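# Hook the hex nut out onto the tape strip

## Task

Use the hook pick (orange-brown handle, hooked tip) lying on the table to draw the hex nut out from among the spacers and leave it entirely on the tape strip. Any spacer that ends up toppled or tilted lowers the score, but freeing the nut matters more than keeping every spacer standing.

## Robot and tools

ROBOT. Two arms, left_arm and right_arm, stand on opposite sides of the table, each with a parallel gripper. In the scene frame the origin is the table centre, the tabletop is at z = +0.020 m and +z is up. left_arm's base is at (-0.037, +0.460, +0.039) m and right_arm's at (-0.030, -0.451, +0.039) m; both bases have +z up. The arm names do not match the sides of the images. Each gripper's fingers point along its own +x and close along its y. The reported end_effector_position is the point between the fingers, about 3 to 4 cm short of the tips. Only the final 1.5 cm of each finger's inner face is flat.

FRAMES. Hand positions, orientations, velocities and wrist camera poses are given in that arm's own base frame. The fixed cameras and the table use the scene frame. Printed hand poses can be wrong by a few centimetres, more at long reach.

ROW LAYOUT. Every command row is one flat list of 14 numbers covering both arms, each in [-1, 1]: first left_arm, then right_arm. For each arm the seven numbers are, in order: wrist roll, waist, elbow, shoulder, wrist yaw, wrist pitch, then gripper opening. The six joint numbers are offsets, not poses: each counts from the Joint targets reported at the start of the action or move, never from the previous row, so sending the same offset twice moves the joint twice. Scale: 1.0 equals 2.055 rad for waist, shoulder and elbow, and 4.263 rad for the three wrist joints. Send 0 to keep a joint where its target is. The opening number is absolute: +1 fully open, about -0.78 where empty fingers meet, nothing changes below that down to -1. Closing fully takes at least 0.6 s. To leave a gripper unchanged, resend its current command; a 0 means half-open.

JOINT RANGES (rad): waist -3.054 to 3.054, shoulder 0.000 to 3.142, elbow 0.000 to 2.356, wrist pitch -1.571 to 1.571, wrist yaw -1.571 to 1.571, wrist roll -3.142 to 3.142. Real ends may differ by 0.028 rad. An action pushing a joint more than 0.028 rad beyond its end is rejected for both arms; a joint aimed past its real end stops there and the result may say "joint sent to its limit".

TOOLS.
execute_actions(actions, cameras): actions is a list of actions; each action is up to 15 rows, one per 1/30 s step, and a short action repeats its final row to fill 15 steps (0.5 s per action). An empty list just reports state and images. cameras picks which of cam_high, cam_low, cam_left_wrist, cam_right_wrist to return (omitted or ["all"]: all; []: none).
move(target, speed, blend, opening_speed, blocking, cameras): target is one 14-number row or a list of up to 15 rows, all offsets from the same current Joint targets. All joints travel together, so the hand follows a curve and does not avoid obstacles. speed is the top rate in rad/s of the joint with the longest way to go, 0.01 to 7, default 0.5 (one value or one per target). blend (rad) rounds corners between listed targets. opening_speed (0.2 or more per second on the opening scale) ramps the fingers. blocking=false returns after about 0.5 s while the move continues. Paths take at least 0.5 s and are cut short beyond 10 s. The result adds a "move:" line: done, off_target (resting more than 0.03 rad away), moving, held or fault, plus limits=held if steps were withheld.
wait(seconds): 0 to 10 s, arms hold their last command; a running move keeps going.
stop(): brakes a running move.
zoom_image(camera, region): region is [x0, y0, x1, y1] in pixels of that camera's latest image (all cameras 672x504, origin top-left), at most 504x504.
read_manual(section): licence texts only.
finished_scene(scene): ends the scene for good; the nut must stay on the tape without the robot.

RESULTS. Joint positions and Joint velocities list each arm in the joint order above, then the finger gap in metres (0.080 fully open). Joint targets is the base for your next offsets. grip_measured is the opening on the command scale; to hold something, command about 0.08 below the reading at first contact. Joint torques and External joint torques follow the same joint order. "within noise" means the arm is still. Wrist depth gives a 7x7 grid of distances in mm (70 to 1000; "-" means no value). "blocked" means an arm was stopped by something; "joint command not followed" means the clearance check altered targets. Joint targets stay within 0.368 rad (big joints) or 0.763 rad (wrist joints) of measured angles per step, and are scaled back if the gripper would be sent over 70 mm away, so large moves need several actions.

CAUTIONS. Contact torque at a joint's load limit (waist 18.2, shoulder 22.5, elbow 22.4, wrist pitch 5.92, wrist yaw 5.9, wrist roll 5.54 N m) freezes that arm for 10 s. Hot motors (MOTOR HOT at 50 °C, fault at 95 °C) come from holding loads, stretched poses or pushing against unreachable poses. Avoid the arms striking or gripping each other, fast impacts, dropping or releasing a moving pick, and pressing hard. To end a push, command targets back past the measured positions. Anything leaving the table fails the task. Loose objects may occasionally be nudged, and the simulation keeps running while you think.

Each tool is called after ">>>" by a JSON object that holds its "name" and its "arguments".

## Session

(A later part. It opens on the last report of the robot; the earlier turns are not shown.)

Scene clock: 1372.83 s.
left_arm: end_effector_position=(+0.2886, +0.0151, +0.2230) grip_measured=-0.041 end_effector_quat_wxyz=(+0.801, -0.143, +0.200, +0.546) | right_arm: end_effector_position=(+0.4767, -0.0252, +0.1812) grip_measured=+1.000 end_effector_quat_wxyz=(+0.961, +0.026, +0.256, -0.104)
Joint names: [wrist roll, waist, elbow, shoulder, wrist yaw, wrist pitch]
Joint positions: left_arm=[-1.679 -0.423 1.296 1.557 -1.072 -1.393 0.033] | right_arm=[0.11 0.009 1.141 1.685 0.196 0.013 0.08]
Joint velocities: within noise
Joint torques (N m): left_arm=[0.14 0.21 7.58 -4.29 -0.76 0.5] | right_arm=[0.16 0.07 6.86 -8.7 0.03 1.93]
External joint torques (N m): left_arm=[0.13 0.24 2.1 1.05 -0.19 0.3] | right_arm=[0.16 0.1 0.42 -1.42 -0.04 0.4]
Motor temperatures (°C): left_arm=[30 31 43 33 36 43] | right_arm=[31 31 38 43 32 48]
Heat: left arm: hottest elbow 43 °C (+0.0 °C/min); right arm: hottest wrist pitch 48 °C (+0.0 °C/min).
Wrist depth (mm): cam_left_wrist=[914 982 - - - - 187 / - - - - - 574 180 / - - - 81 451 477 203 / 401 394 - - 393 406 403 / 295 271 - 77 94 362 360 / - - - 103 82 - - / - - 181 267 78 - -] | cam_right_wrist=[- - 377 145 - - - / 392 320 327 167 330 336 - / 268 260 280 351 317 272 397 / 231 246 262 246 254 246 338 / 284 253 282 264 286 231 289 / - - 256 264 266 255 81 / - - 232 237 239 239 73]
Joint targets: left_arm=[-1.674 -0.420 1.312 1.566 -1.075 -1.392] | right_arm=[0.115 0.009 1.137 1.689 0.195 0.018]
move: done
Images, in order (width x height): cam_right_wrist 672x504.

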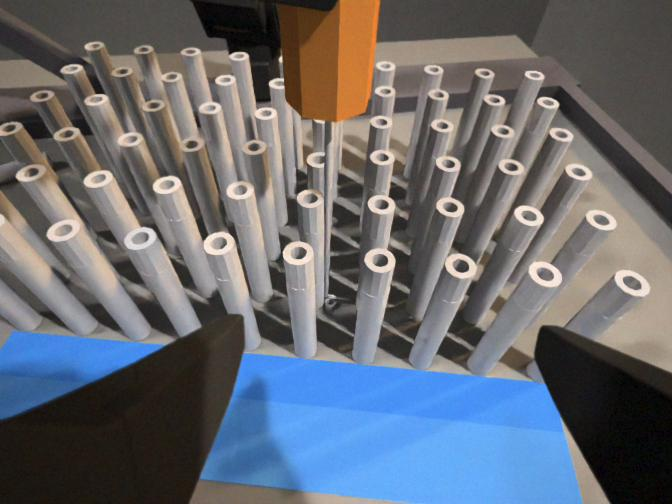

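>>> {"name": "move", "arguments": {"target": [0.00727, 0.00725, 0.01474, 0.01426, -0.0001, 0.00601, -0.15, 0,0,0,0,0,0,1], "speed": 0.06, "cameras": ["cam_right_wrist"]}}

>>> {"name": "zoom_image", "arguments": {"camera": "cam_right_wrist", "region": [300, 260, 380, 340]}}

Scene clock: 1409.97 s.
left_arm: end_effector_position=(+0.2988, +0.0147, +0.2228) grip_measured=-0.041 end_effector_quat_wxyz=(+0.801, -0.144, +0.201, +0.546) | right_arm: end_effector_position=(+0.4767, -0.0252, +0.1812) grip_measured=+1.000 end_effector_quat_wxyz=(+0.961, +0.026, +0.256, -0.104)
Joint names: [wrist roll, waist, elbow, shoulder, wrist yaw, wrist pitch]
Joint positions: left_arm=[-1.648 -0.408 1.326 1.586 -1.071 -1.367 0.033] | right_arm=[0.11 0.009 1.141 1.685 0.196 0.013 0.08]
Joint velocities: within noise
Joint torques (N m): left_arm=[0.16 0.27 7.61 -4.49 -0.82 0.52] | right_arm=[0.16 0.08 6.84 -8.69 0.03 1.94]
External joint torques (N m): left_arm=[0.16 0.27 2.13 1.1 -0.25 0.31] | right_arm=[0.15 0.07 0.37 -1.39 -0.03 0.39]
Motor temperatures (°C): left_arm=[30 31 43 33 36 43] | right_arm=[31 31 38 43 32 48]
Heat: left arm: hottest elbow 43 °C (-1.0 °C/min); right arm: hottest wrist pitch 48 °C (+0.0 °C/min).
Wrist depth (mm): cam_left_wrist=[910 994 - - - - 178 / - - - - 556 574 173 / - - - 81 444 460 202 / 404 394 - - 394 404 402 / 335 267 - 78 94 362 360 / - - - 103 82 - - / - - 267 267 84 - -] | cam_right_wrist=[- - 376 134 - - - / 393 321 328 156 331 336 - / 269 260 281 351 317 272 393 / 231 246 264 246 253 245 339 / 282 254 282 263 284 231 289 / - - 257 263 266 254 81 / - - 231 237 238 239 73]
Joint targets: left_arm=[-1.643 -0.406 1.342 1.595 -1.075 -1.366] | right_arm=[0.115 0.009 1.137 1.689 0.195 0.018]
move: done
Images, in order (width x height): cam_right_wrist 672x504.

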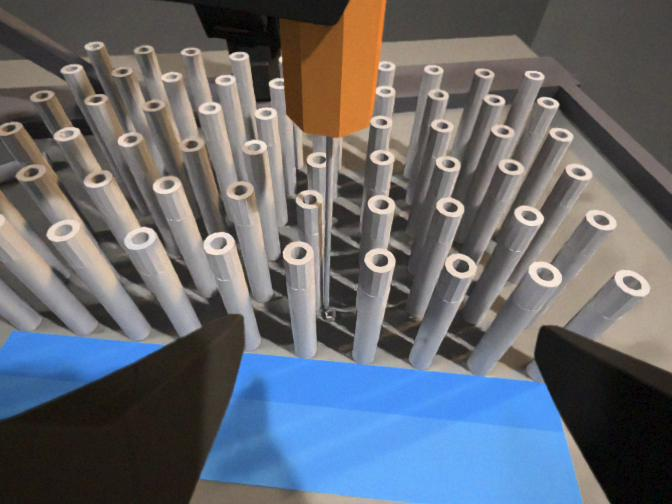

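Scaled by 6.300 from the camera's 672x504 image, which has a finer 960x720 frame.

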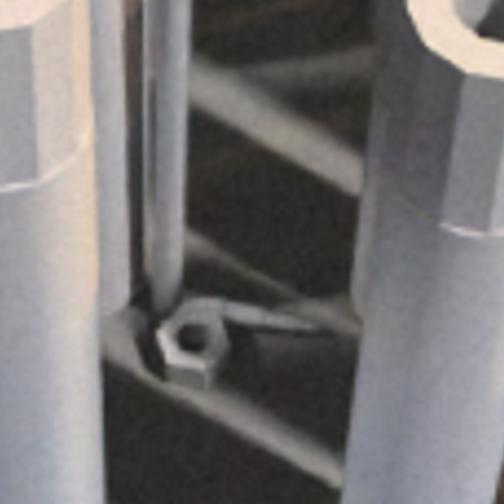

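>>> {"name": "zoom_image", "arguments": {"camera": "cam_right_wrist", "region": [315, 290, 365, 330]}}

Scaled by 10.080 from the camera's 672x504 image, which has a finer 960x720 frame.

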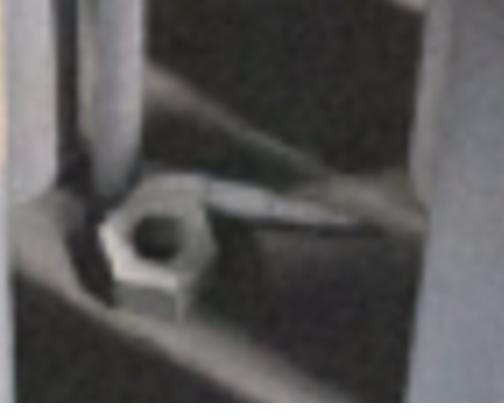

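>>> {"name": "zoom_image", "arguments": {"camera": "cam_right_wrist", "region": [280, 130, 400, 260]}}

Scaled by 3.877 from the camera's 672x504 image, which has a finer 960x720 frame.

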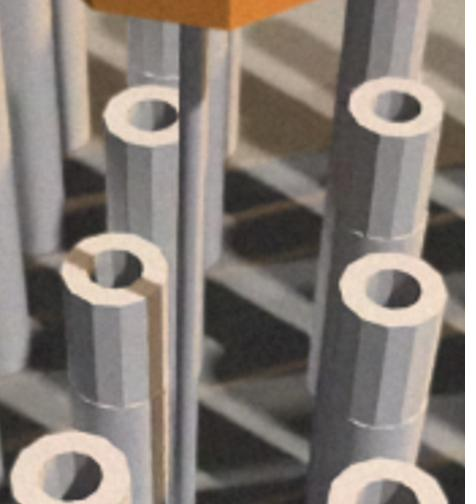

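>>> {"name": "zoom_image", "arguments": {"camera": "cam_right_wrist", "region": [280, 240, 410, 380]}}

Scaled by 3.600 from the camera's 672x504 image, which has a finer 960x720 frame.

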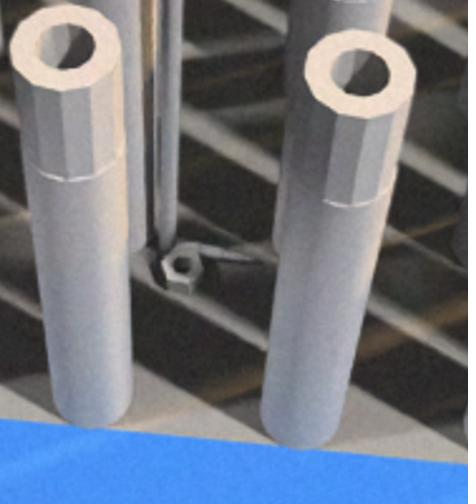

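>>> {"name": "move", "arguments": {"target": [0.00694, 0.0073, 0.02107, 0.01796, -0.00023, 0.00453, -0.15, 0, 0.001, -0.12788, -0.13012, 0.0004, -0.00113, 1], "speed": 0.12}}

>>> {"name": "zoom_image", "arguments": {"camera": "cam_right_wrist", "region": [290, 190, 370, 270]}}

Scene clock: 1457.97 s.
left_arm: end_effector_position=(+0.3108, +0.0140, +0.2240) grip_measured=-0.041 end_effector_quat_wxyz=(+0.800, -0.144, +0.201, +0.546) | right_arm: end_effector_position=(+0.4091, -0.0257, +0.1760) grip_measured=+1.000 end_effector_quat_wxyz=(+0.959, +0.026, +0.261, -0.105)
Joint names: [wrist roll, waist, elbow, shoulder, wrist yaw, wrist pitch]
Joint positions: left_arm=[-1.618 -0.393 1.369 1.623 -1.071 -1.348 0.033] | right_arm=[0.11 0.009 0.881 1.436 0.196 0.013 0.08]
Joint velocities: within noise
Joint torques (N m): left_arm=[0.15 0.27 7.7 -4.77 -0.87 0.54] | right_arm=[0.15 0.29 6.67 -8.72 0.09 1.58]
External joint torques (N m): left_arm=[0.15 0.24 2.2 1.15 -0.29 0.3] | right_arm=[0.15 0.33 0.18 -3.22 0.02 0.03]
Motor temperatures (°C): left_arm=[30 31 47 34 36 42] | right_arm=[31 31 38 43 32 48]
Heat: left arm: hottest elbow 47 °C (+4.0 °C/min); right arm: hottest wrist pitch 48 °C (+0.0 °C/min).
Wrist depth (mm): cam_left_wrist=[903 989 - - - - - / - - - - 557 568 560 / - - - 81 446 478 444 / 405 294 - - 392 404 405 / 297 299 - 77 94 362 361 / - - - 103 82 - - / - - 273 229 - - -] | cam_right_wrist=[420 367 373 337 556 - - / 302 306 324 315 311 449 - / 286 280 291 309 278 281 390 / 319 321 324 320 316 324 345 / 288 296 292 293 295 299 300 / - - 254 261 263 253 81 / - - 229 235 236 232 73]
Joint targets: left_arm=[-1.613 -0.391 1.385 1.632 -1.076 -1.347] | right_arm=[0.115 0.011 0.875 1.422 0.196 0.013]
move: done

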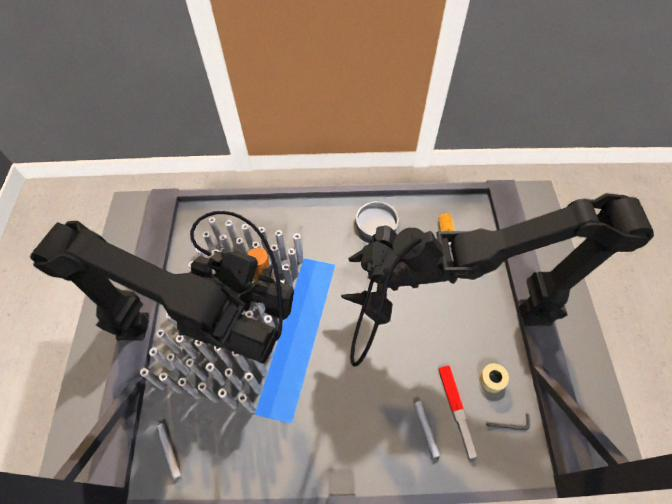

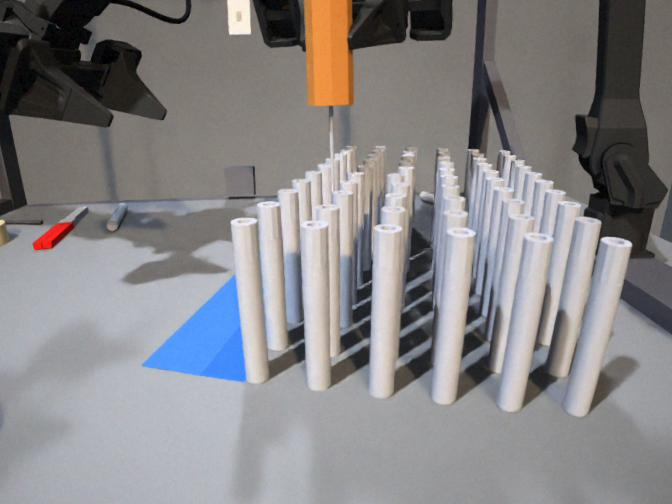

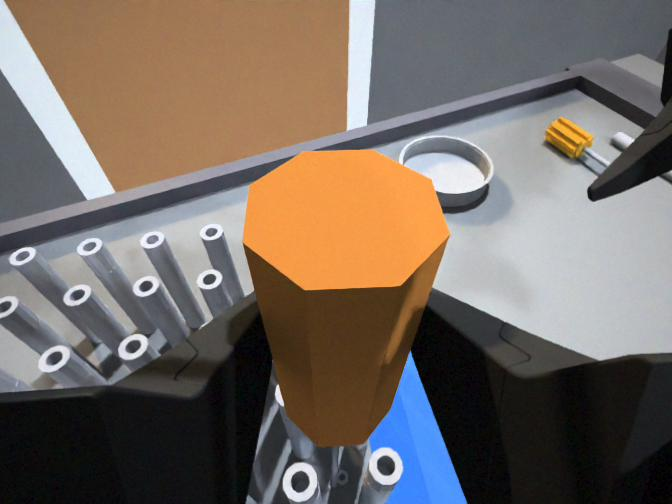

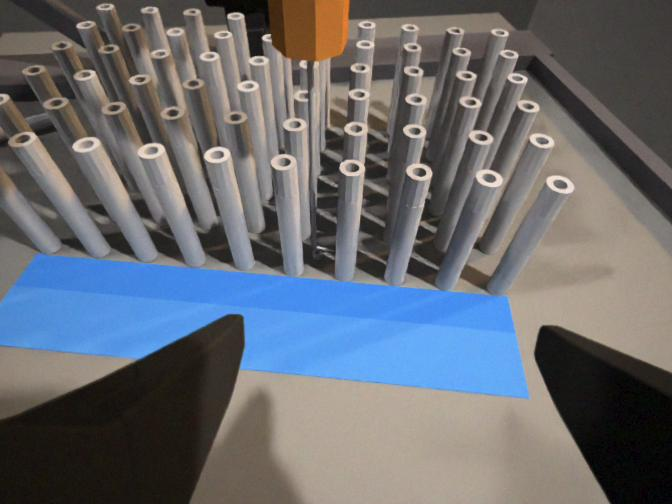

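Scaled by 6.300 from the camera's 672x504 image, which has a finer 960x720 frame.

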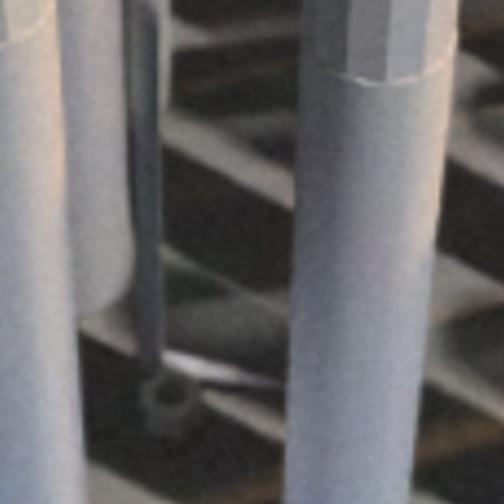

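>>> {"name": "zoom_image", "arguments": {"camera": "cam_right_wrist", "region": [270, 200, 370, 290]}}

>>> {"name": "zoom_image", "arguments": {"camera": "cam_right_wrist", "region": [270, 100, 380, 200]}}

Scaled by 5.040 from the camera's 672x504 image, which has a finer 960x720 frame.

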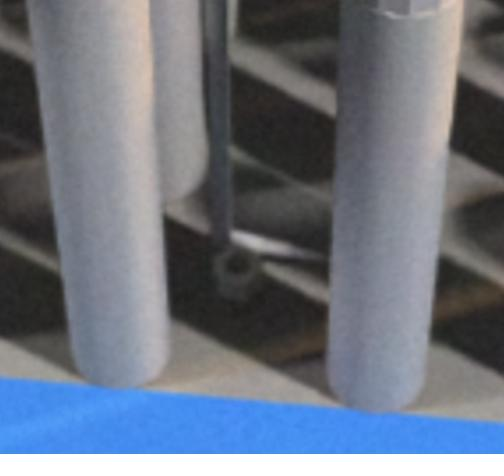

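Scaled by 4.582 from the camera's 672x504 image, which has a finer 960x720 frame.

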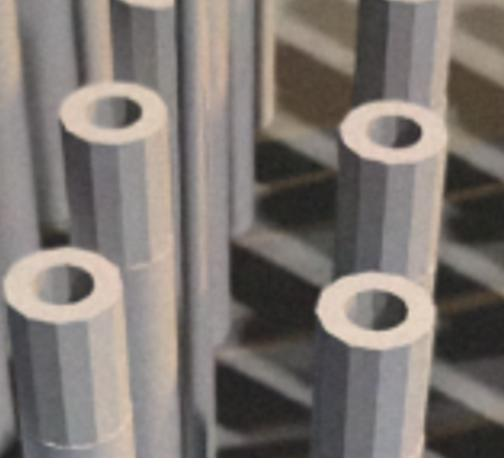

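>>> {"name": "move", "arguments": {"target": [0.00298, 0.00302, 0.02973, 0.02608, 0, 0.00122, -0.15, 0, 0, 0, 0, 0, 0, 1], "speed": 0.07, "cameras": ["cam_right_wrist","cam_high"]}}

>>> {"name": "zoom_image", "arguments": {"camera": "cam_right_wrist", "region": [285, 210, 355, 280]}}

Scene clock: 1488.60 s.
left_arm: end_effector_position=(+0.3254, +0.0100, +0.2247) grip_measured=-0.041 end_effector_quat_wxyz=(+0.800, -0.145, +0.201, +0.546) | right_arm: end_effector_position=(+0.4090, -0.0257, +0.1759) grip_measured=+1.000 end_effector_quat_wxyz=(+0.959, +0.026, +0.261, -0.105)
Joint names: [wrist roll, waist, elbow, shoulder, wrist yaw, wrist pitch]
Joint positions: left_arm=[-1.606 -0.387 1.43 1.676 -1.071 -1.343 0.033] | right_arm=[0.11 0.009 0.881 1.436 0.196 0.013 0.08]
Joint velocities: within noise
Joint torques (N m): left_arm=[0.16 0.3 7.73 -5.13 -0.86 0.55] | right_arm=[0.16 0.31 6.54 -8.74 0.1 1.57]
External joint torques (N m): left_arm=[0.16 0.26 2.18 1.24 -0.28 0.29] | right_arm=[0.15 0.37 0.16 -3.31 0.03 0.05]
Motor temperatures (°C): left_arm=[30 31 44 35 36 42] | right_arm=[31 31 37 42 32 47]
Heat: left arm: hottest elbow 44 °C (-1.0 °C/min); right arm: hottest wrist pitch 47 °C (-1.0 °C/min).
Wrist depth (mm): cam_left_wrist=[907 989 - - - - - / - - - - 558 571 204 / - - - 81 460 474 446 / 407 394 - - 392 406 406 / 282 264 - 77 94 362 362 / - - - 103 82 - - / - - 178 268 77 - -] | cam_right_wrist=[420 367 369 180 551 - - / 303 306 325 315 314 446 - / 287 280 288 269 279 275 388 / 319 322 325 317 315 321 343 / 287 297 290 293 294 299 299 / - - 255 261 263 252 81 / - - 230 234 237 233 73]
Joint targets: left_arm=[-1.601 -0.385 1.446 1.686 -1.076 -1.342] | right_arm=[0.115 0.011 0.874 1.422 0.196 0.013]
move: done
Images, in order (width x height): cam_high 672x504, cam_right_wrist 672x504.

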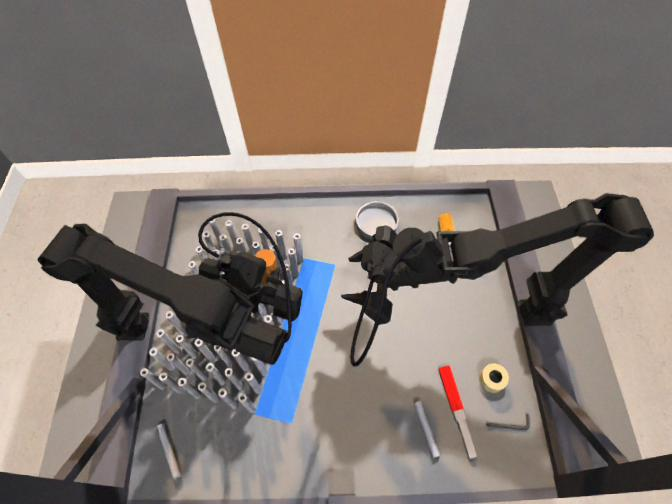

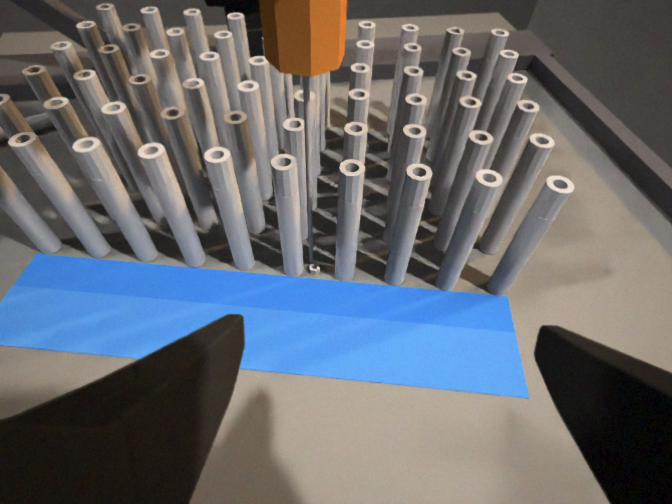

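Scaled by 7.200 from the camera's 672x504 image, which has a finer 960x720 frame.

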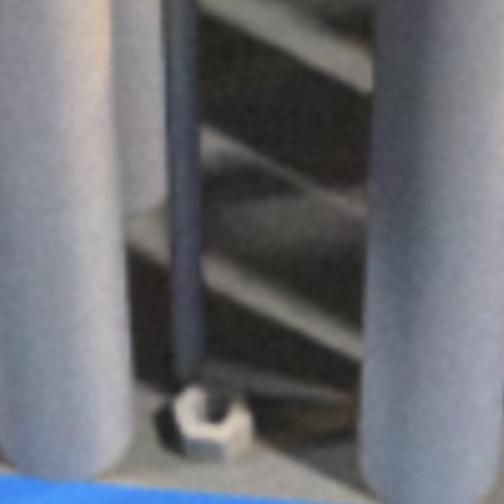

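>>> {"name": "move", "arguments": {"target": [-0.00305, -0.00243, 0.01552, 0.01367, 0, -0.00188, -0.15, 0, 0, 0, 0, 0, 0, 1], "speed": 0.06, "cameras": ["cam_right_wrist"]}}

>>> {"name": "zoom_image", "arguments": {"camera": "cam_right_wrist", "region": [285, 220, 355, 290]}}

Scene clock: 1503.30 s.
left_arm: end_effector_position=(+0.3320, +0.0073, +0.2249) grip_measured=-0.041 end_effector_quat_wxyz=(+0.800, -0.145, +0.200, +0.546) | right_arm: end_effector_position=(+0.4090, -0.0257, +0.1759) grip_measured=+1.000 end_effector_quat_wxyz=(+0.959, +0.026, +0.261, -0.105)
Joint names: [wrist roll, waist, elbow, shoulder, wrist yaw, wrist pitch]
Joint positions: left_arm=[-1.608 -0.387 1.462 1.704 -1.071 -1.348 0.033] | right_arm=[0.11 0.009 0.881 1.436 0.196 0.013 0.08]
Joint velocities: within noise
Joint torques (N m): left_arm=[-0.22 -0.21 7.68 -5.32 -0.85 0.33] | right_arm=[0.15 0.27 6.54 -8.72 0.1 1.58]
External joint torques (N m): left_arm=[-0.23 -0.21 2.18 1.18 -0.28 0.07] | right_arm=[0.15 0.3 0.05 -3.23 0.04 0.02]
Motor temperatures (°C): left_arm=[30 31 44 35 36 42] | right_arm=[31 31 36 42 32 47]
Heat: left arm: hottest elbow 44 °C (-2.0 °C/min); right arm: hottest wrist pitch 47 °C (-1.0 °C/min).
Wrist depth (mm): cam_left_wrist=[910 - - - - - 618 / - - - - 555 576 199 / - - - 81 460 474 445 / 406 394 - - 393 404 404 / 276 304 - 77 94 360 360 / - - 94 103 82 - - / - - 258 272 78 - -] | cam_right_wrist=[424 367 181 172 554 - - / 303 306 322 305 316 447 - / 287 280 291 271 277 275 390 / 319 320 323 315 315 323 344 / 287 295 291 293 294 299 299 / - - 254 262 263 253 81 / - - 229 234 236 233 73]
Joint targets: left_arm=[-1.614 -0.389 1.479 1.714 -1.076 -1.350] | right_arm=[0.115 0.011 0.874 1.422 0.196 0.013]
move: done
Images, in order (width x height): cam_right_wrist 672x504.

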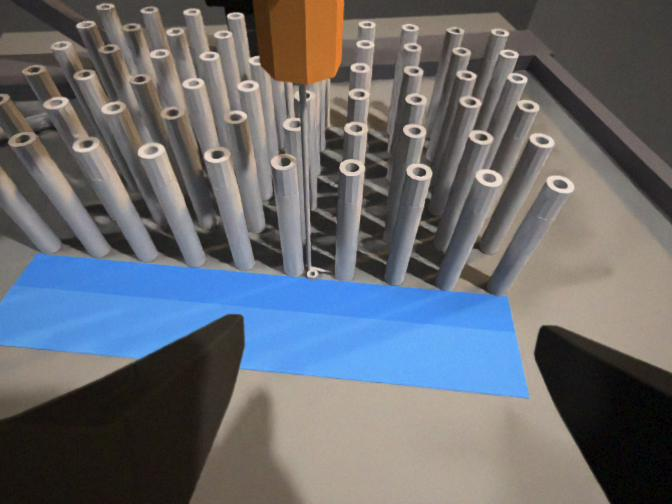

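Scaled by 7.200 from the camera's 672x504 image, which has a finer 960x720 frame.

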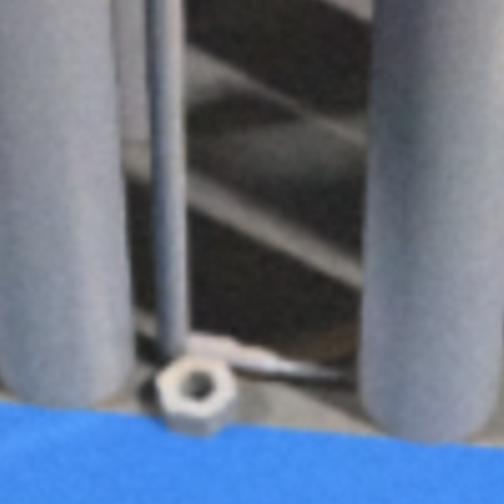

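>>> {"name": "move", "arguments": {"target": [0.005, 0.0038, 0.03844, 0.03231, 0, -0.00094, -0.15, 0, 0, 0, 0, 0, 0, 1], "speed": 0.08, "cameras": ["cam_right_wrist","cam_high"]}}

>>> {"name": "zoom_image", "arguments": {"camera": "cam_right_wrist", "region": [275, 230, 355, 310]}}

Scene clock: 1523.00 s.
left_arm: end_effector_position=(+0.3491, +0.0014, +0.2253) grip_measured=-0.041 end_effector_quat_wxyz=(+0.801, -0.145, +0.200, +0.546) | right_arm: end_effector_position=(+0.4090, -0.0257, +0.1759) grip_measured=+1.000 end_effector_quat_wxyz=(+0.959, +0.026, +0.261, -0.105)
Joint names: [wrist roll, waist, elbow, shoulder, wrist yaw, wrist pitch]
Joint positions: left_arm=[-1.597 -0.384 1.541 1.77 -1.071 -1.352 0.033] | right_arm=[0.11 0.009 0.881 1.436 0.196 0.013 0.08]
Joint velocities: within noise
Joint torques (N m): left_arm=[0.16 0.25 7.75 -5.76 -0.87 0.34] | right_arm=[0.17 0.28 6.52 -8.72 0.1 1.58]
External joint torques (N m): left_arm=[0.15 0.21 2.17 1.29 -0.28 0.05] | right_arm=[0.16 0.29 0.07 -3.23 0.03 0.04]
Motor temperatures (°C): left_arm=[30 31 46 36 36 42] | right_arm=[31 31 36 41 32 46]
Heat: left arm: hottest elbow 46 °C (+0.0 °C/min); right arm: hottest wrist pitch 46 °C (-2.0 °C/min).
Wrist depth (mm): cam_left_wrist=[911 - - - - - 190 / - - - - 558 578 194 / - - 81 81 473 445 458 / 406 299 - - 393 405 403 / 264 273 - 77 94 359 360 / - - - 103 82 - - / - - 267 269 77 - -] | cam_right_wrist=[423 365 151 166 557 - - / 302 306 318 296 313 445 - / 286 279 289 321 278 275 391 / 320 321 325 317 315 322 343 / 289 296 291 294 296 298 299 / - - 255 261 263 253 81 / - - 228 235 236 233 73]
Joint targets: left_arm=[-1.592 -0.381 1.557 1.781 -1.076 -1.354] | right_arm=[0.115 0.011 0.874 1.422 0.196 0.013]
move: done
Images, in order (width x height): cam_high 672x504, cam_right_wrist 672x504.

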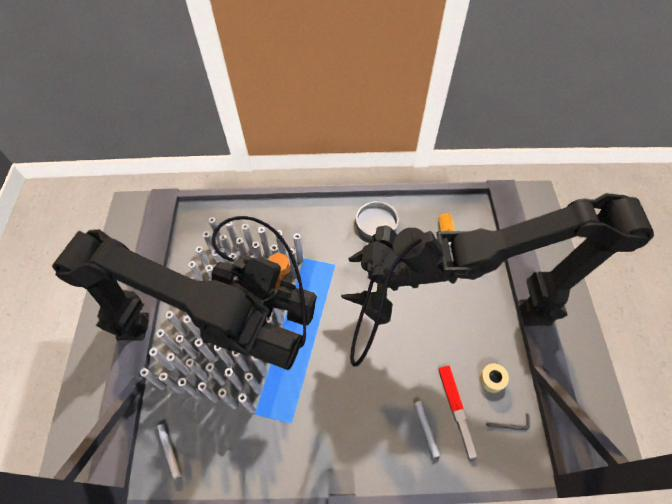

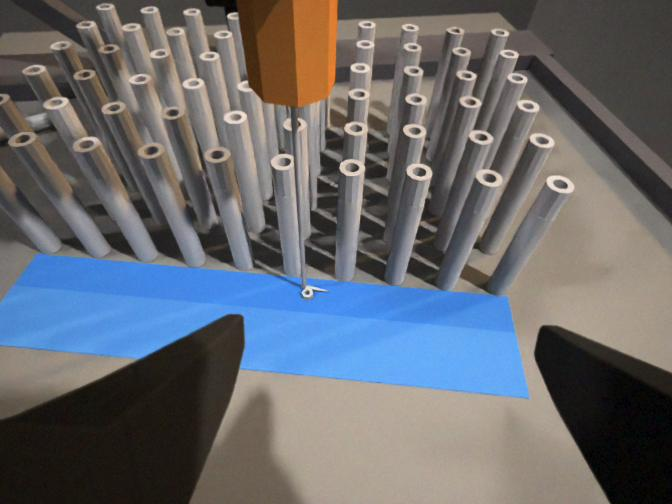

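Scaled by 6.300 from the camera's 672x504 image, which has a finer 960x720 frame.

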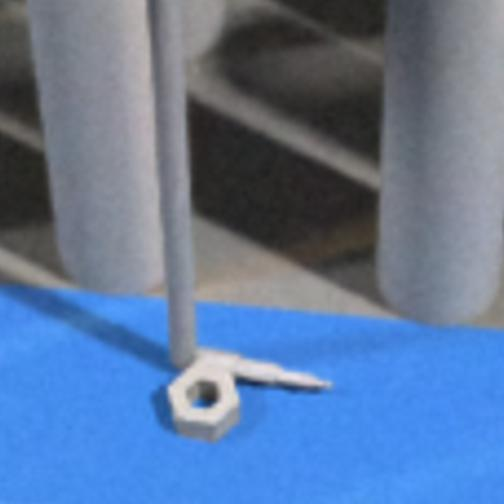

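>>> {"name": "move", "arguments": {"target": [0.00314, 0.00316, 0.05158, 0.04, 0, -0.00199, -0.15, 0, 0, 0, 0, 0, 0, 1], "speed": 0.08, "cameras": ["cam_right_wrist","cam_high"]}}

>>> {"name": "zoom_image", "arguments": {"camera": "cam_right_wrist", "region": [255, 250, 355, 350]}}

Scene clock: 1553.97 s.
left_arm: end_effector_position=(+0.3704, -0.0048, +0.2262) grip_measured=-0.041 end_effector_quat_wxyz=(+0.801, -0.147, +0.199, +0.545) | right_arm: end_effector_position=(+0.4090, -0.0257, +0.1759) grip_measured=+1.000 end_effector_quat_wxyz=(+0.959, +0.026, +0.261, -0.105)
Joint names: [wrist roll, waist, elbow, shoulder, wrist yaw, wrist pitch]
Joint positions: left_arm=[-1.584 -0.377 1.647 1.852 -1.071 -1.36 0.033] | right_arm=[0.11 0.009 0.881 1.436 0.196 0.013 0.08]
Joint velocities: within noise
Joint torques (N m): left_arm=[0.16 0.28 7.69 -6.28 -0.86 0.38] | right_arm=[0.16 0.29 6.52 -8.75 0.09 1.58]
External joint torques (N m): left_arm=[0.16 0.28 2.17 1.33 -0.28 0.09] | right_arm=[0.15 0.3 0.06 -3.27 0.03 0.03]
Motor temperatures (°C): left_arm=[30 31 47 36 36 41] | right_arm=[31 31 36 41 32 46]
Heat: left arm: hottest elbow 47 °C (+3.0 °C/min); right arm: hottest wrist pitch 46 °C (-1.0 °C/min).
Wrist depth (mm): cam_left_wrist=[920 - - - - - 184 / - - - - 552 554 182 / - 464 81 81 473 209 462 / 403 394 - - 393 404 405 / 263 264 - 78 94 362 151 / - - 94 103 82 - - / - - 190 273 78 - -] | cam_right_wrist=[420 359 126 337 555 - - / 301 307 148 290 313 446 - / 286 279 301 310 277 275 390 / 319 320 322 320 316 320 343 / 290 295 290 292 296 299 301 / - - 255 261 262 251 81 / - - 229 235 236 233 73]
Joint targets: left_arm=[-1.579 -0.375 1.663 1.863 -1.076 -1.362] | right_arm=[0.115 0.011 0.874 1.422 0.196 0.013]
move: done
Images, in order (width x height): cam_high 672x504, cam_right_wrist 672x504.

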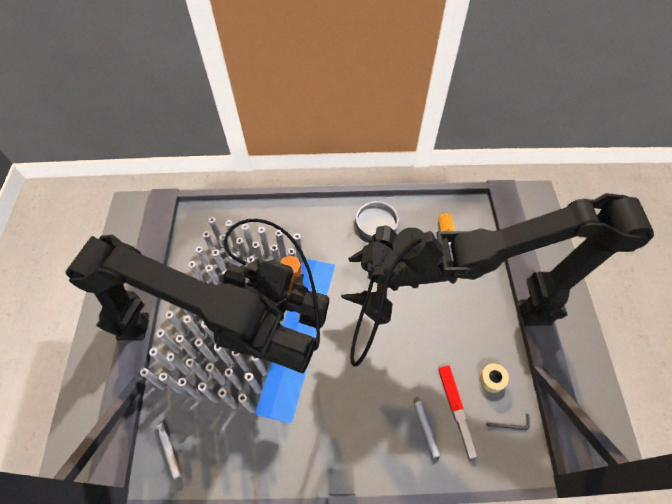

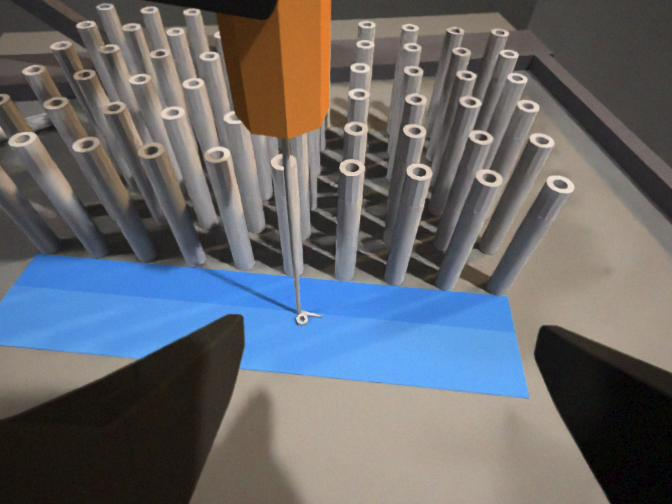

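Scaled by 5.040 from the camera's 672x504 image, which has a finer 960x720 frame.

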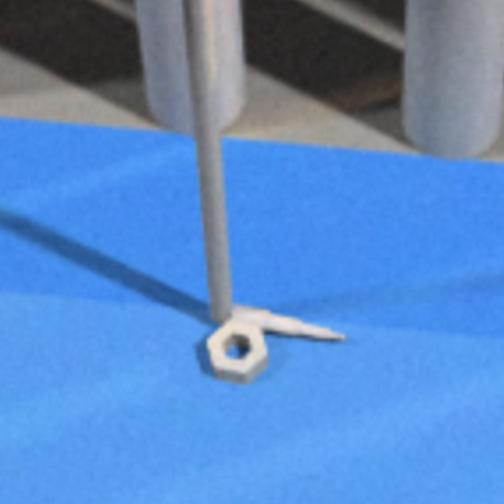

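>>> {"name": "move", "arguments": {"target": [[-0.00305, -0.00243, -0.02044, -0.02019, 0, -0.00235, -0.15, 0, 0.003, -0.13363, -0.21912, 0, -0.04114, 1], [-0.00305, -0.00243, -0.02044, -0.02019, 0, -0.00235, -0.15, 0, 0.40876, 0.01265, -0.20535, 0, -0.14379, 1]], "speed": [0.25, 0.6]}}

>>> {"name": "zoom_image", "arguments": {"camera": "cam_left_wrist", "region": [200, 380, 480, 504]}}

Scene clock: 1678.83 s.
left_arm: end_effector_position=(+0.3658, -0.0030, +0.2256) grip_measured=-0.041 end_effector_quat_wxyz=(+0.800, -0.141, +0.203, +0.547) | right_arm: end_effector_position=(+0.2140, +0.1979, +0.2177) grip_measured=+1.000 end_effector_quat_wxyz=(+0.897, -0.124, +0.317, +0.283)
Joint names: [wrist roll, waist, elbow, shoulder, wrist yaw, wrist pitch]
Joint positions: left_arm=[-1.586 -0.377 1.631 1.841 -1.071 -1.371 0.033] | right_arm=[0.11 0.847 0.886 0.996 0.196 -0.599 0.08]
Joint velocities: within noise
Joint torques (N m): left_arm=[-0.2 -0.22 4.68 -9.29 -0.86 0.35] | right_arm=[0.15 0.58 9.29 -2.89 0.09 1.4]
External joint torques (N m): left_arm=[-0.2 -0.22 -0.83 -1.81 -0.28 0.07] | right_arm=[0.15 0.57 2.77 -0.37 0.01 -0.04]
Motor temperatures (°C): left_arm=[30 31 48 46 36 41] | right_arm=[31 31 37 41 32 46]
Heat: left arm: hottest elbow 48 °C (+0.0 °C/min); right arm: hottest wrist pitch 46 °C (+0.0 °C/min).
Wrist depth (mm): cam_left_wrist=[909 - - - - - - / - - - - 551 570 542 / - - 467 81 455 470 467 / 410 398 - - 388 401 396 / 270 262 - 77 94 357 356 / - - - 103 82 - - / - - 181 272 78 - -] | cam_right_wrist=[815 963 - - - 520 527 / 896 - - - 451 460 445 / - - - 400 402 410 411 / - - 351 356 360 365 370 / - - 319 322 326 333 335 / - - 281 294 296 291 81 / - - 265 266 275 276 73]
Joint targets: left_arm=[-1.592 -0.380 1.621 1.821 -1.076 -1.372] | right_arm=[0.115 0.851 0.901 1.000 0.196 -0.600]
move: done

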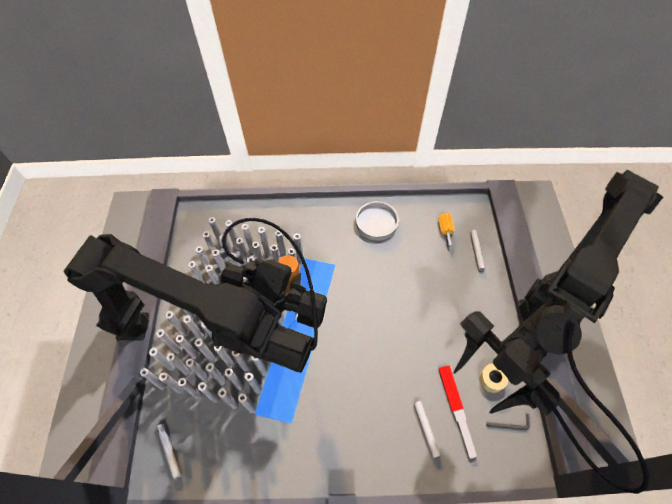

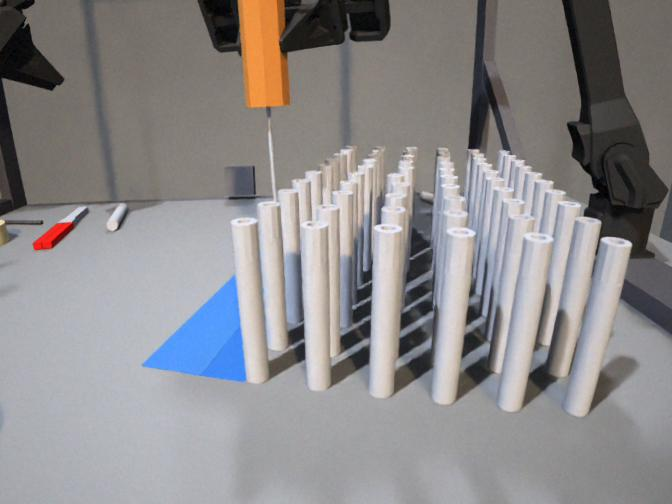

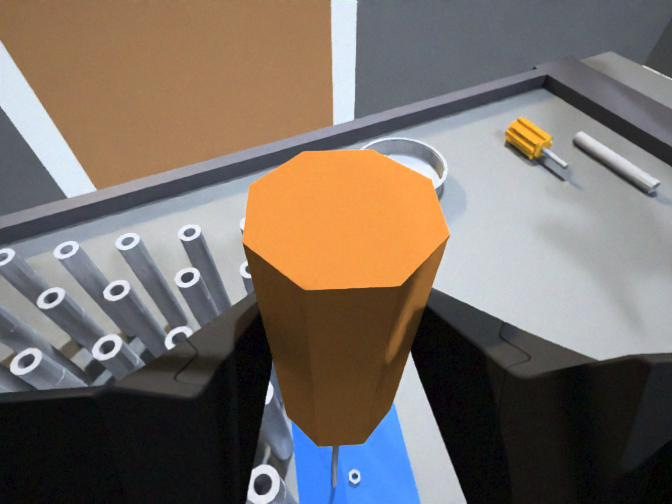

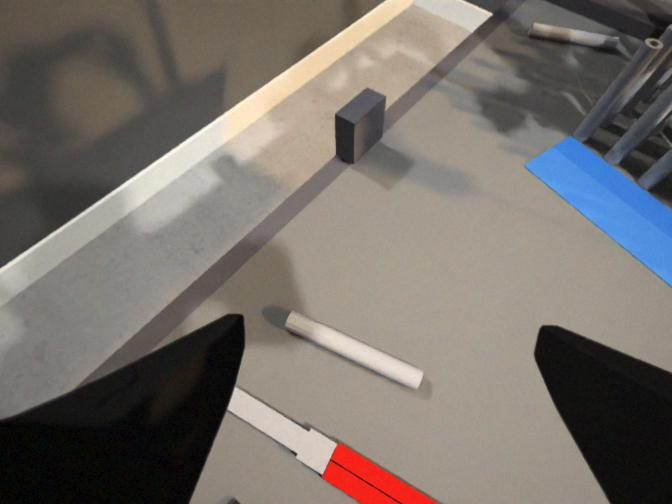

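Scaled by 1.800 from the camera's 672x504 image, which has a finer 960x720 frame.

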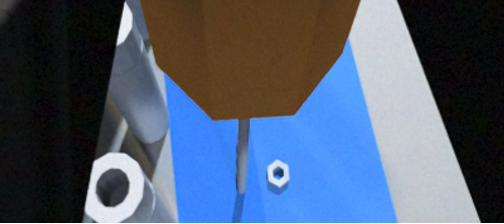

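>>> {"name": "move", "arguments": {"target": [[0.0023, 0.0018, 0.06905, 0.01484, 0, -0.02824, -0.15, 0,0,0,0,0,0,1], [0.06758, 0.00886, -0.00993, -0.04993, 0.00345, 0.03596, -0.15, 0,0,0,0,0,0,1], [0.13326, 0.01971, -0.08847, -0.11669, 0.01602, 0.09824, -0.15, 0,0,0,0,0,0,1], [0.25691, 0.08662, -0.19577, -0.19985, 0.08252, 0.20589, -0.15, 0,0,0,0,0,0,1], [0.3224, 0.16735, -0.21377, -0.20477, 0.16303, 0.24724, -0.15, 0,0,0,0,0,0,1], [0.37345, 0.25309, -0.17625, -0.15859, 0.2524, 0.26132, -0.15, 0,0,0,0,0,0,1]], "speed": [0.2, 0.4, 0.6, 0.6, 0.6, 0.6], "blend": [0.01, 0.05, 0.05, 0.05, 0.05, 0], "cameras": ["cam_high", "cam_low", "cam_left_wrist"]}}

Scene clock: 1707.20 s.
left_arm: end_effector_position=(+0.4360, +0.0614, +0.2570) grip_measured=-0.041 end_effector_quat_wxyz=(+0.965, -0.020, +0.253, +0.069) | right_arm: end_effector_position=(+0.2139, +0.1980, +0.2176) grip_measured=+1.000 end_effector_quat_wxyz=(+0.897, -0.124, +0.317, +0.283)
Joint names: [wrist roll, waist, elbow, shoulder, wrist yaw, wrist pitch]
Joint positions: left_arm=[-0.006 0.139 1.238 1.487 -0.002 -0.263 0.033] | right_arm=[0.11 0.848 0.886 0.996 0.196 -0.6 0.08]
Joint velocities: within noise
Joint torques (N m): left_arm=[0.2 0.13 9.83 -5.28 0.06 2.4] | right_arm=[0.16 0.46 9.27 -2.91 0.1 1.44]
External joint torques (N m): left_arm=[0.2 0.12 2.96 0.97 0.06 0.8] | right_arm=[0.15 0.44 2.75 -0.35 0.02 0.01]
Motor temperatures (°C): left_arm=[30 31 45 53 36 41] | right_arm=[31 31 38 39 32 45]
Heat: left arm: hottest shoulder 53 °C (+9.1 °C/min); right arm: hottest wrist pitch 45 °C (-1.0 °C/min). Fold the left arm in close to its base, or ease its load, before you think long.
Wrist depth (mm): cam_left_wrist=[- - - - 456 - 454 / - 563 555 560 548 537 609 / - 496 81 81 506 489 512 / 418 425 - - 420 425 435 / 369 380 - 77 94 391 384 / - - - 103 82 - - / - - 296 297 - - -] | cam_right_wrist=[823 959 - - - 523 531 / 893 - - - 462 465 445 / - - - 395 399 408 411 / - - 350 355 360 366 372 / - - 320 323 326 334 336 / - - 282 295 295 291 81 / - - 267 266 274 277 73]
Joint targets: left_arm=[0.000 0.140 1.259 1.495 0.000 -0.258] | right_arm=[0.115 0.852 0.901 1.000 0.196 -0.600]
MOTOR HOT: the shoulder of the left arm reports 53 °C; the controller stops that arm at 95 °C. To cool a motor, set the load down, stop pushing, or move to a pose that needs little force.
move: done
Images, in order (width x height): cam_high 672x504, cam_low 672x504, cam_left_wrist 672x504.

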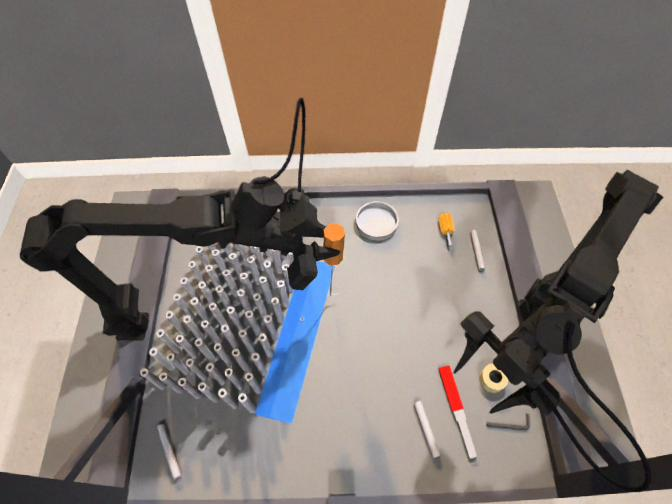

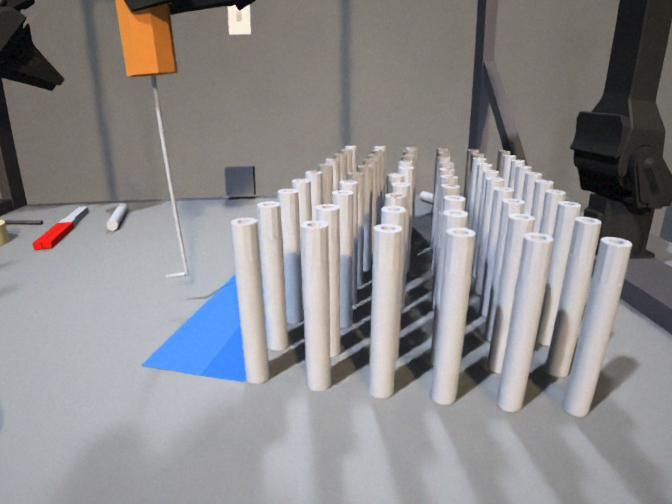

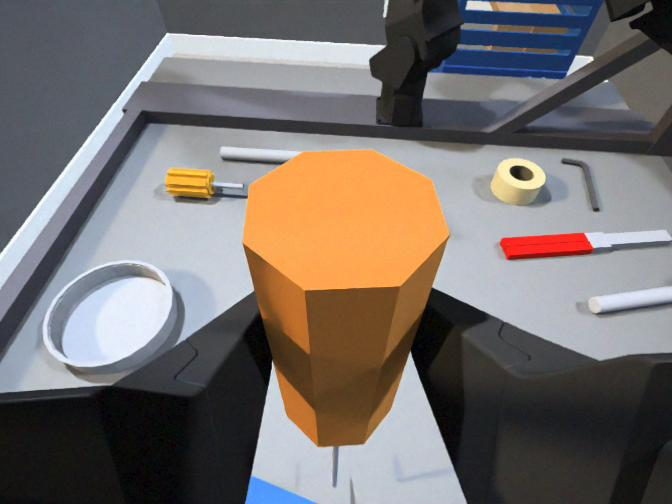

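>>> {"name": "move", "arguments": {"target": [[0.66709, -0.0146, 0.0005, 0.01217, -0.02346, -0.01454, -0.15, 0,0,0,0,0,0,1], [0.66709, -0.03158, 0.07616, 0.21908, -0.0414, -0.06176, -0.15, 0,0,0,0,0,0,1]], "speed": [1.0, 0.35], "cameras": ["cam_high", "cam_low", "cam_left_wrist"]}}

Scene clock: 1723.33 s.
left_arm: end_effector_position=(+0.4575, +0.0615, +0.0867) grip_measured=-0.041 end_effector_quat_wxyz=(+0.105, +0.849, +0.183, -0.484) | right_arm: end_effector_position=(+0.2139, +0.1979, +0.2175) grip_measured=+1.000 end_effector_quat_wxyz=(+0.897, -0.124, +0.317, +0.283)
Joint names: [wrist roll, waist, elbow, shoulder, wrist yaw, wrist pitch]
Joint positions: left_arm=[2.839 0.077 1.398 1.938 -0.174 -0.523 0.033] | right_arm=[0.11 0.848 0.886 0.996 0.196 -0.6 0.08]
Joint velocities: within noise
Joint torques (N m): left_arm=[0.16 -0.17 8.44 -7.66 -0.22 1.36] | right_arm=[0.16 0.45 9.29 -2.91 0.1 1.43]
External joint torques (N m): left_arm=[0.16 -0.21 2.38 1.04 -0.14 0.34] | right_arm=[0.15 0.44 2.78 -0.36 0.02 0]
Motor temperatures (°C): left_arm=[30 31 49 49 35 44] | right_arm=[31 31 39 38 32 44]
Heat: left arm: hottest shoulder 49 °C (+4.0 °C/min); right arm: hottest wrist pitch 44 °C (-2.0 °C/min). Fold the left arm in close to its base, or ease its load, before you think long.
Wrist depth (mm): cam_left_wrist=[113 112 113 114 116 120 121 / 127 127 131 133 134 138 139 / 152 150 143 81 154 163 167 / 177 182 - - 197 200 208 / 222 217 88 77 94 247 257 / - - - 103 82 - - / - - 465 502 - - -] | cam_right_wrist=[823 961 - - - 523 532 / 888 - - - 457 463 443 / - - - 399 405 408 413 / - - 352 355 363 365 372 / - - 318 324 327 333 333 / - - 281 293 295 290 81 / - - 265 266 274 277 73]
Joint targets: left_arm=[2.844 0.075 1.416 1.945 -0.177 -0.522] | right_arm=[0.115 0.852 0.901 1.000 0.196 -0.600]
MOTOR HOT: still on. The shoulder of the left arm reports 49 °C.
move: done
Images, in order (width x height): cam_high 672x504, cam_low 672x504, cam_left_wrist 672x504.

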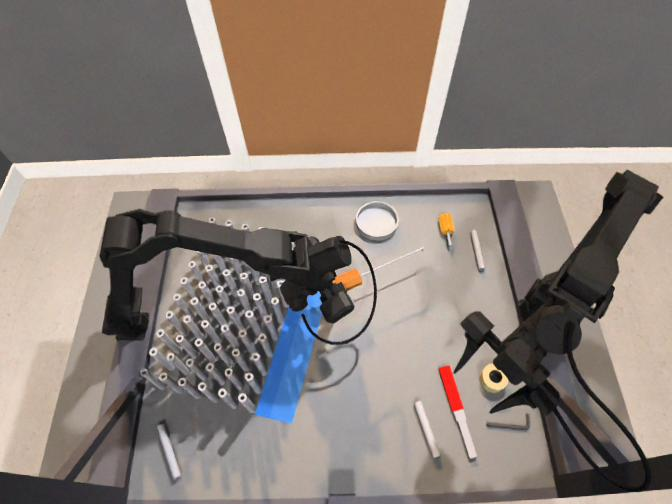

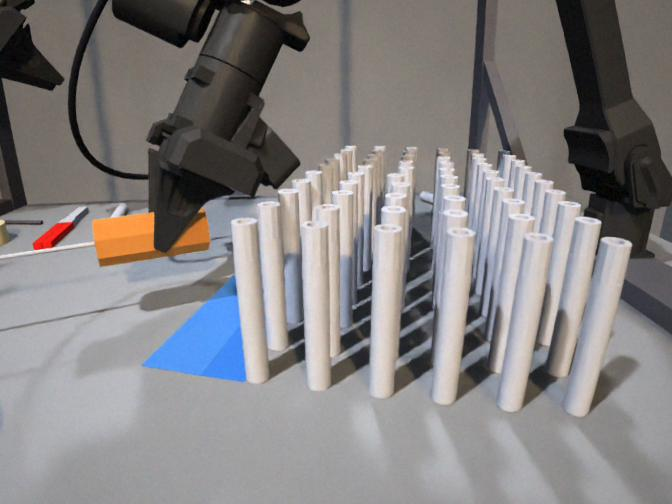

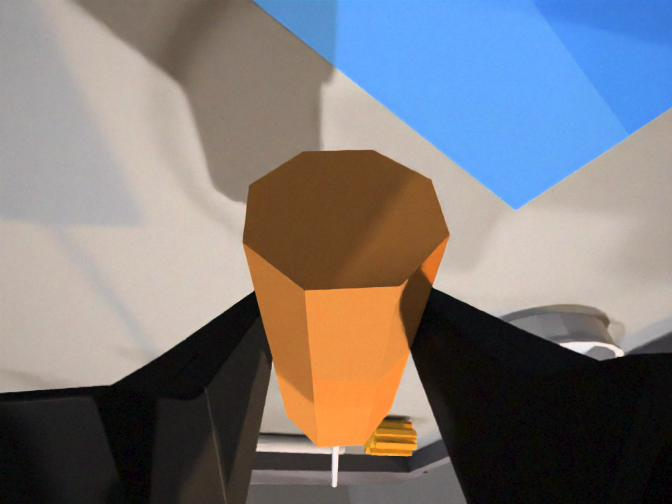

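>>> {"name": "zoom_image", "arguments": {"camera": "cam_low", "region": [0, 180, 280, 360]}}

Scaled by 1.800 from the camera's 672x504 image, which has a finer 960x720 frame.

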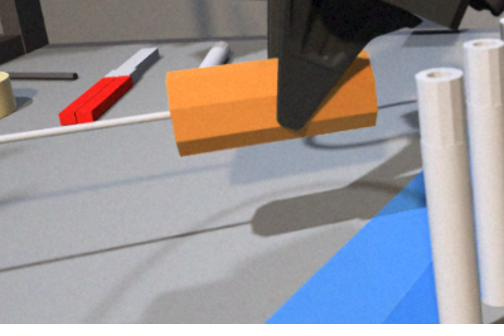

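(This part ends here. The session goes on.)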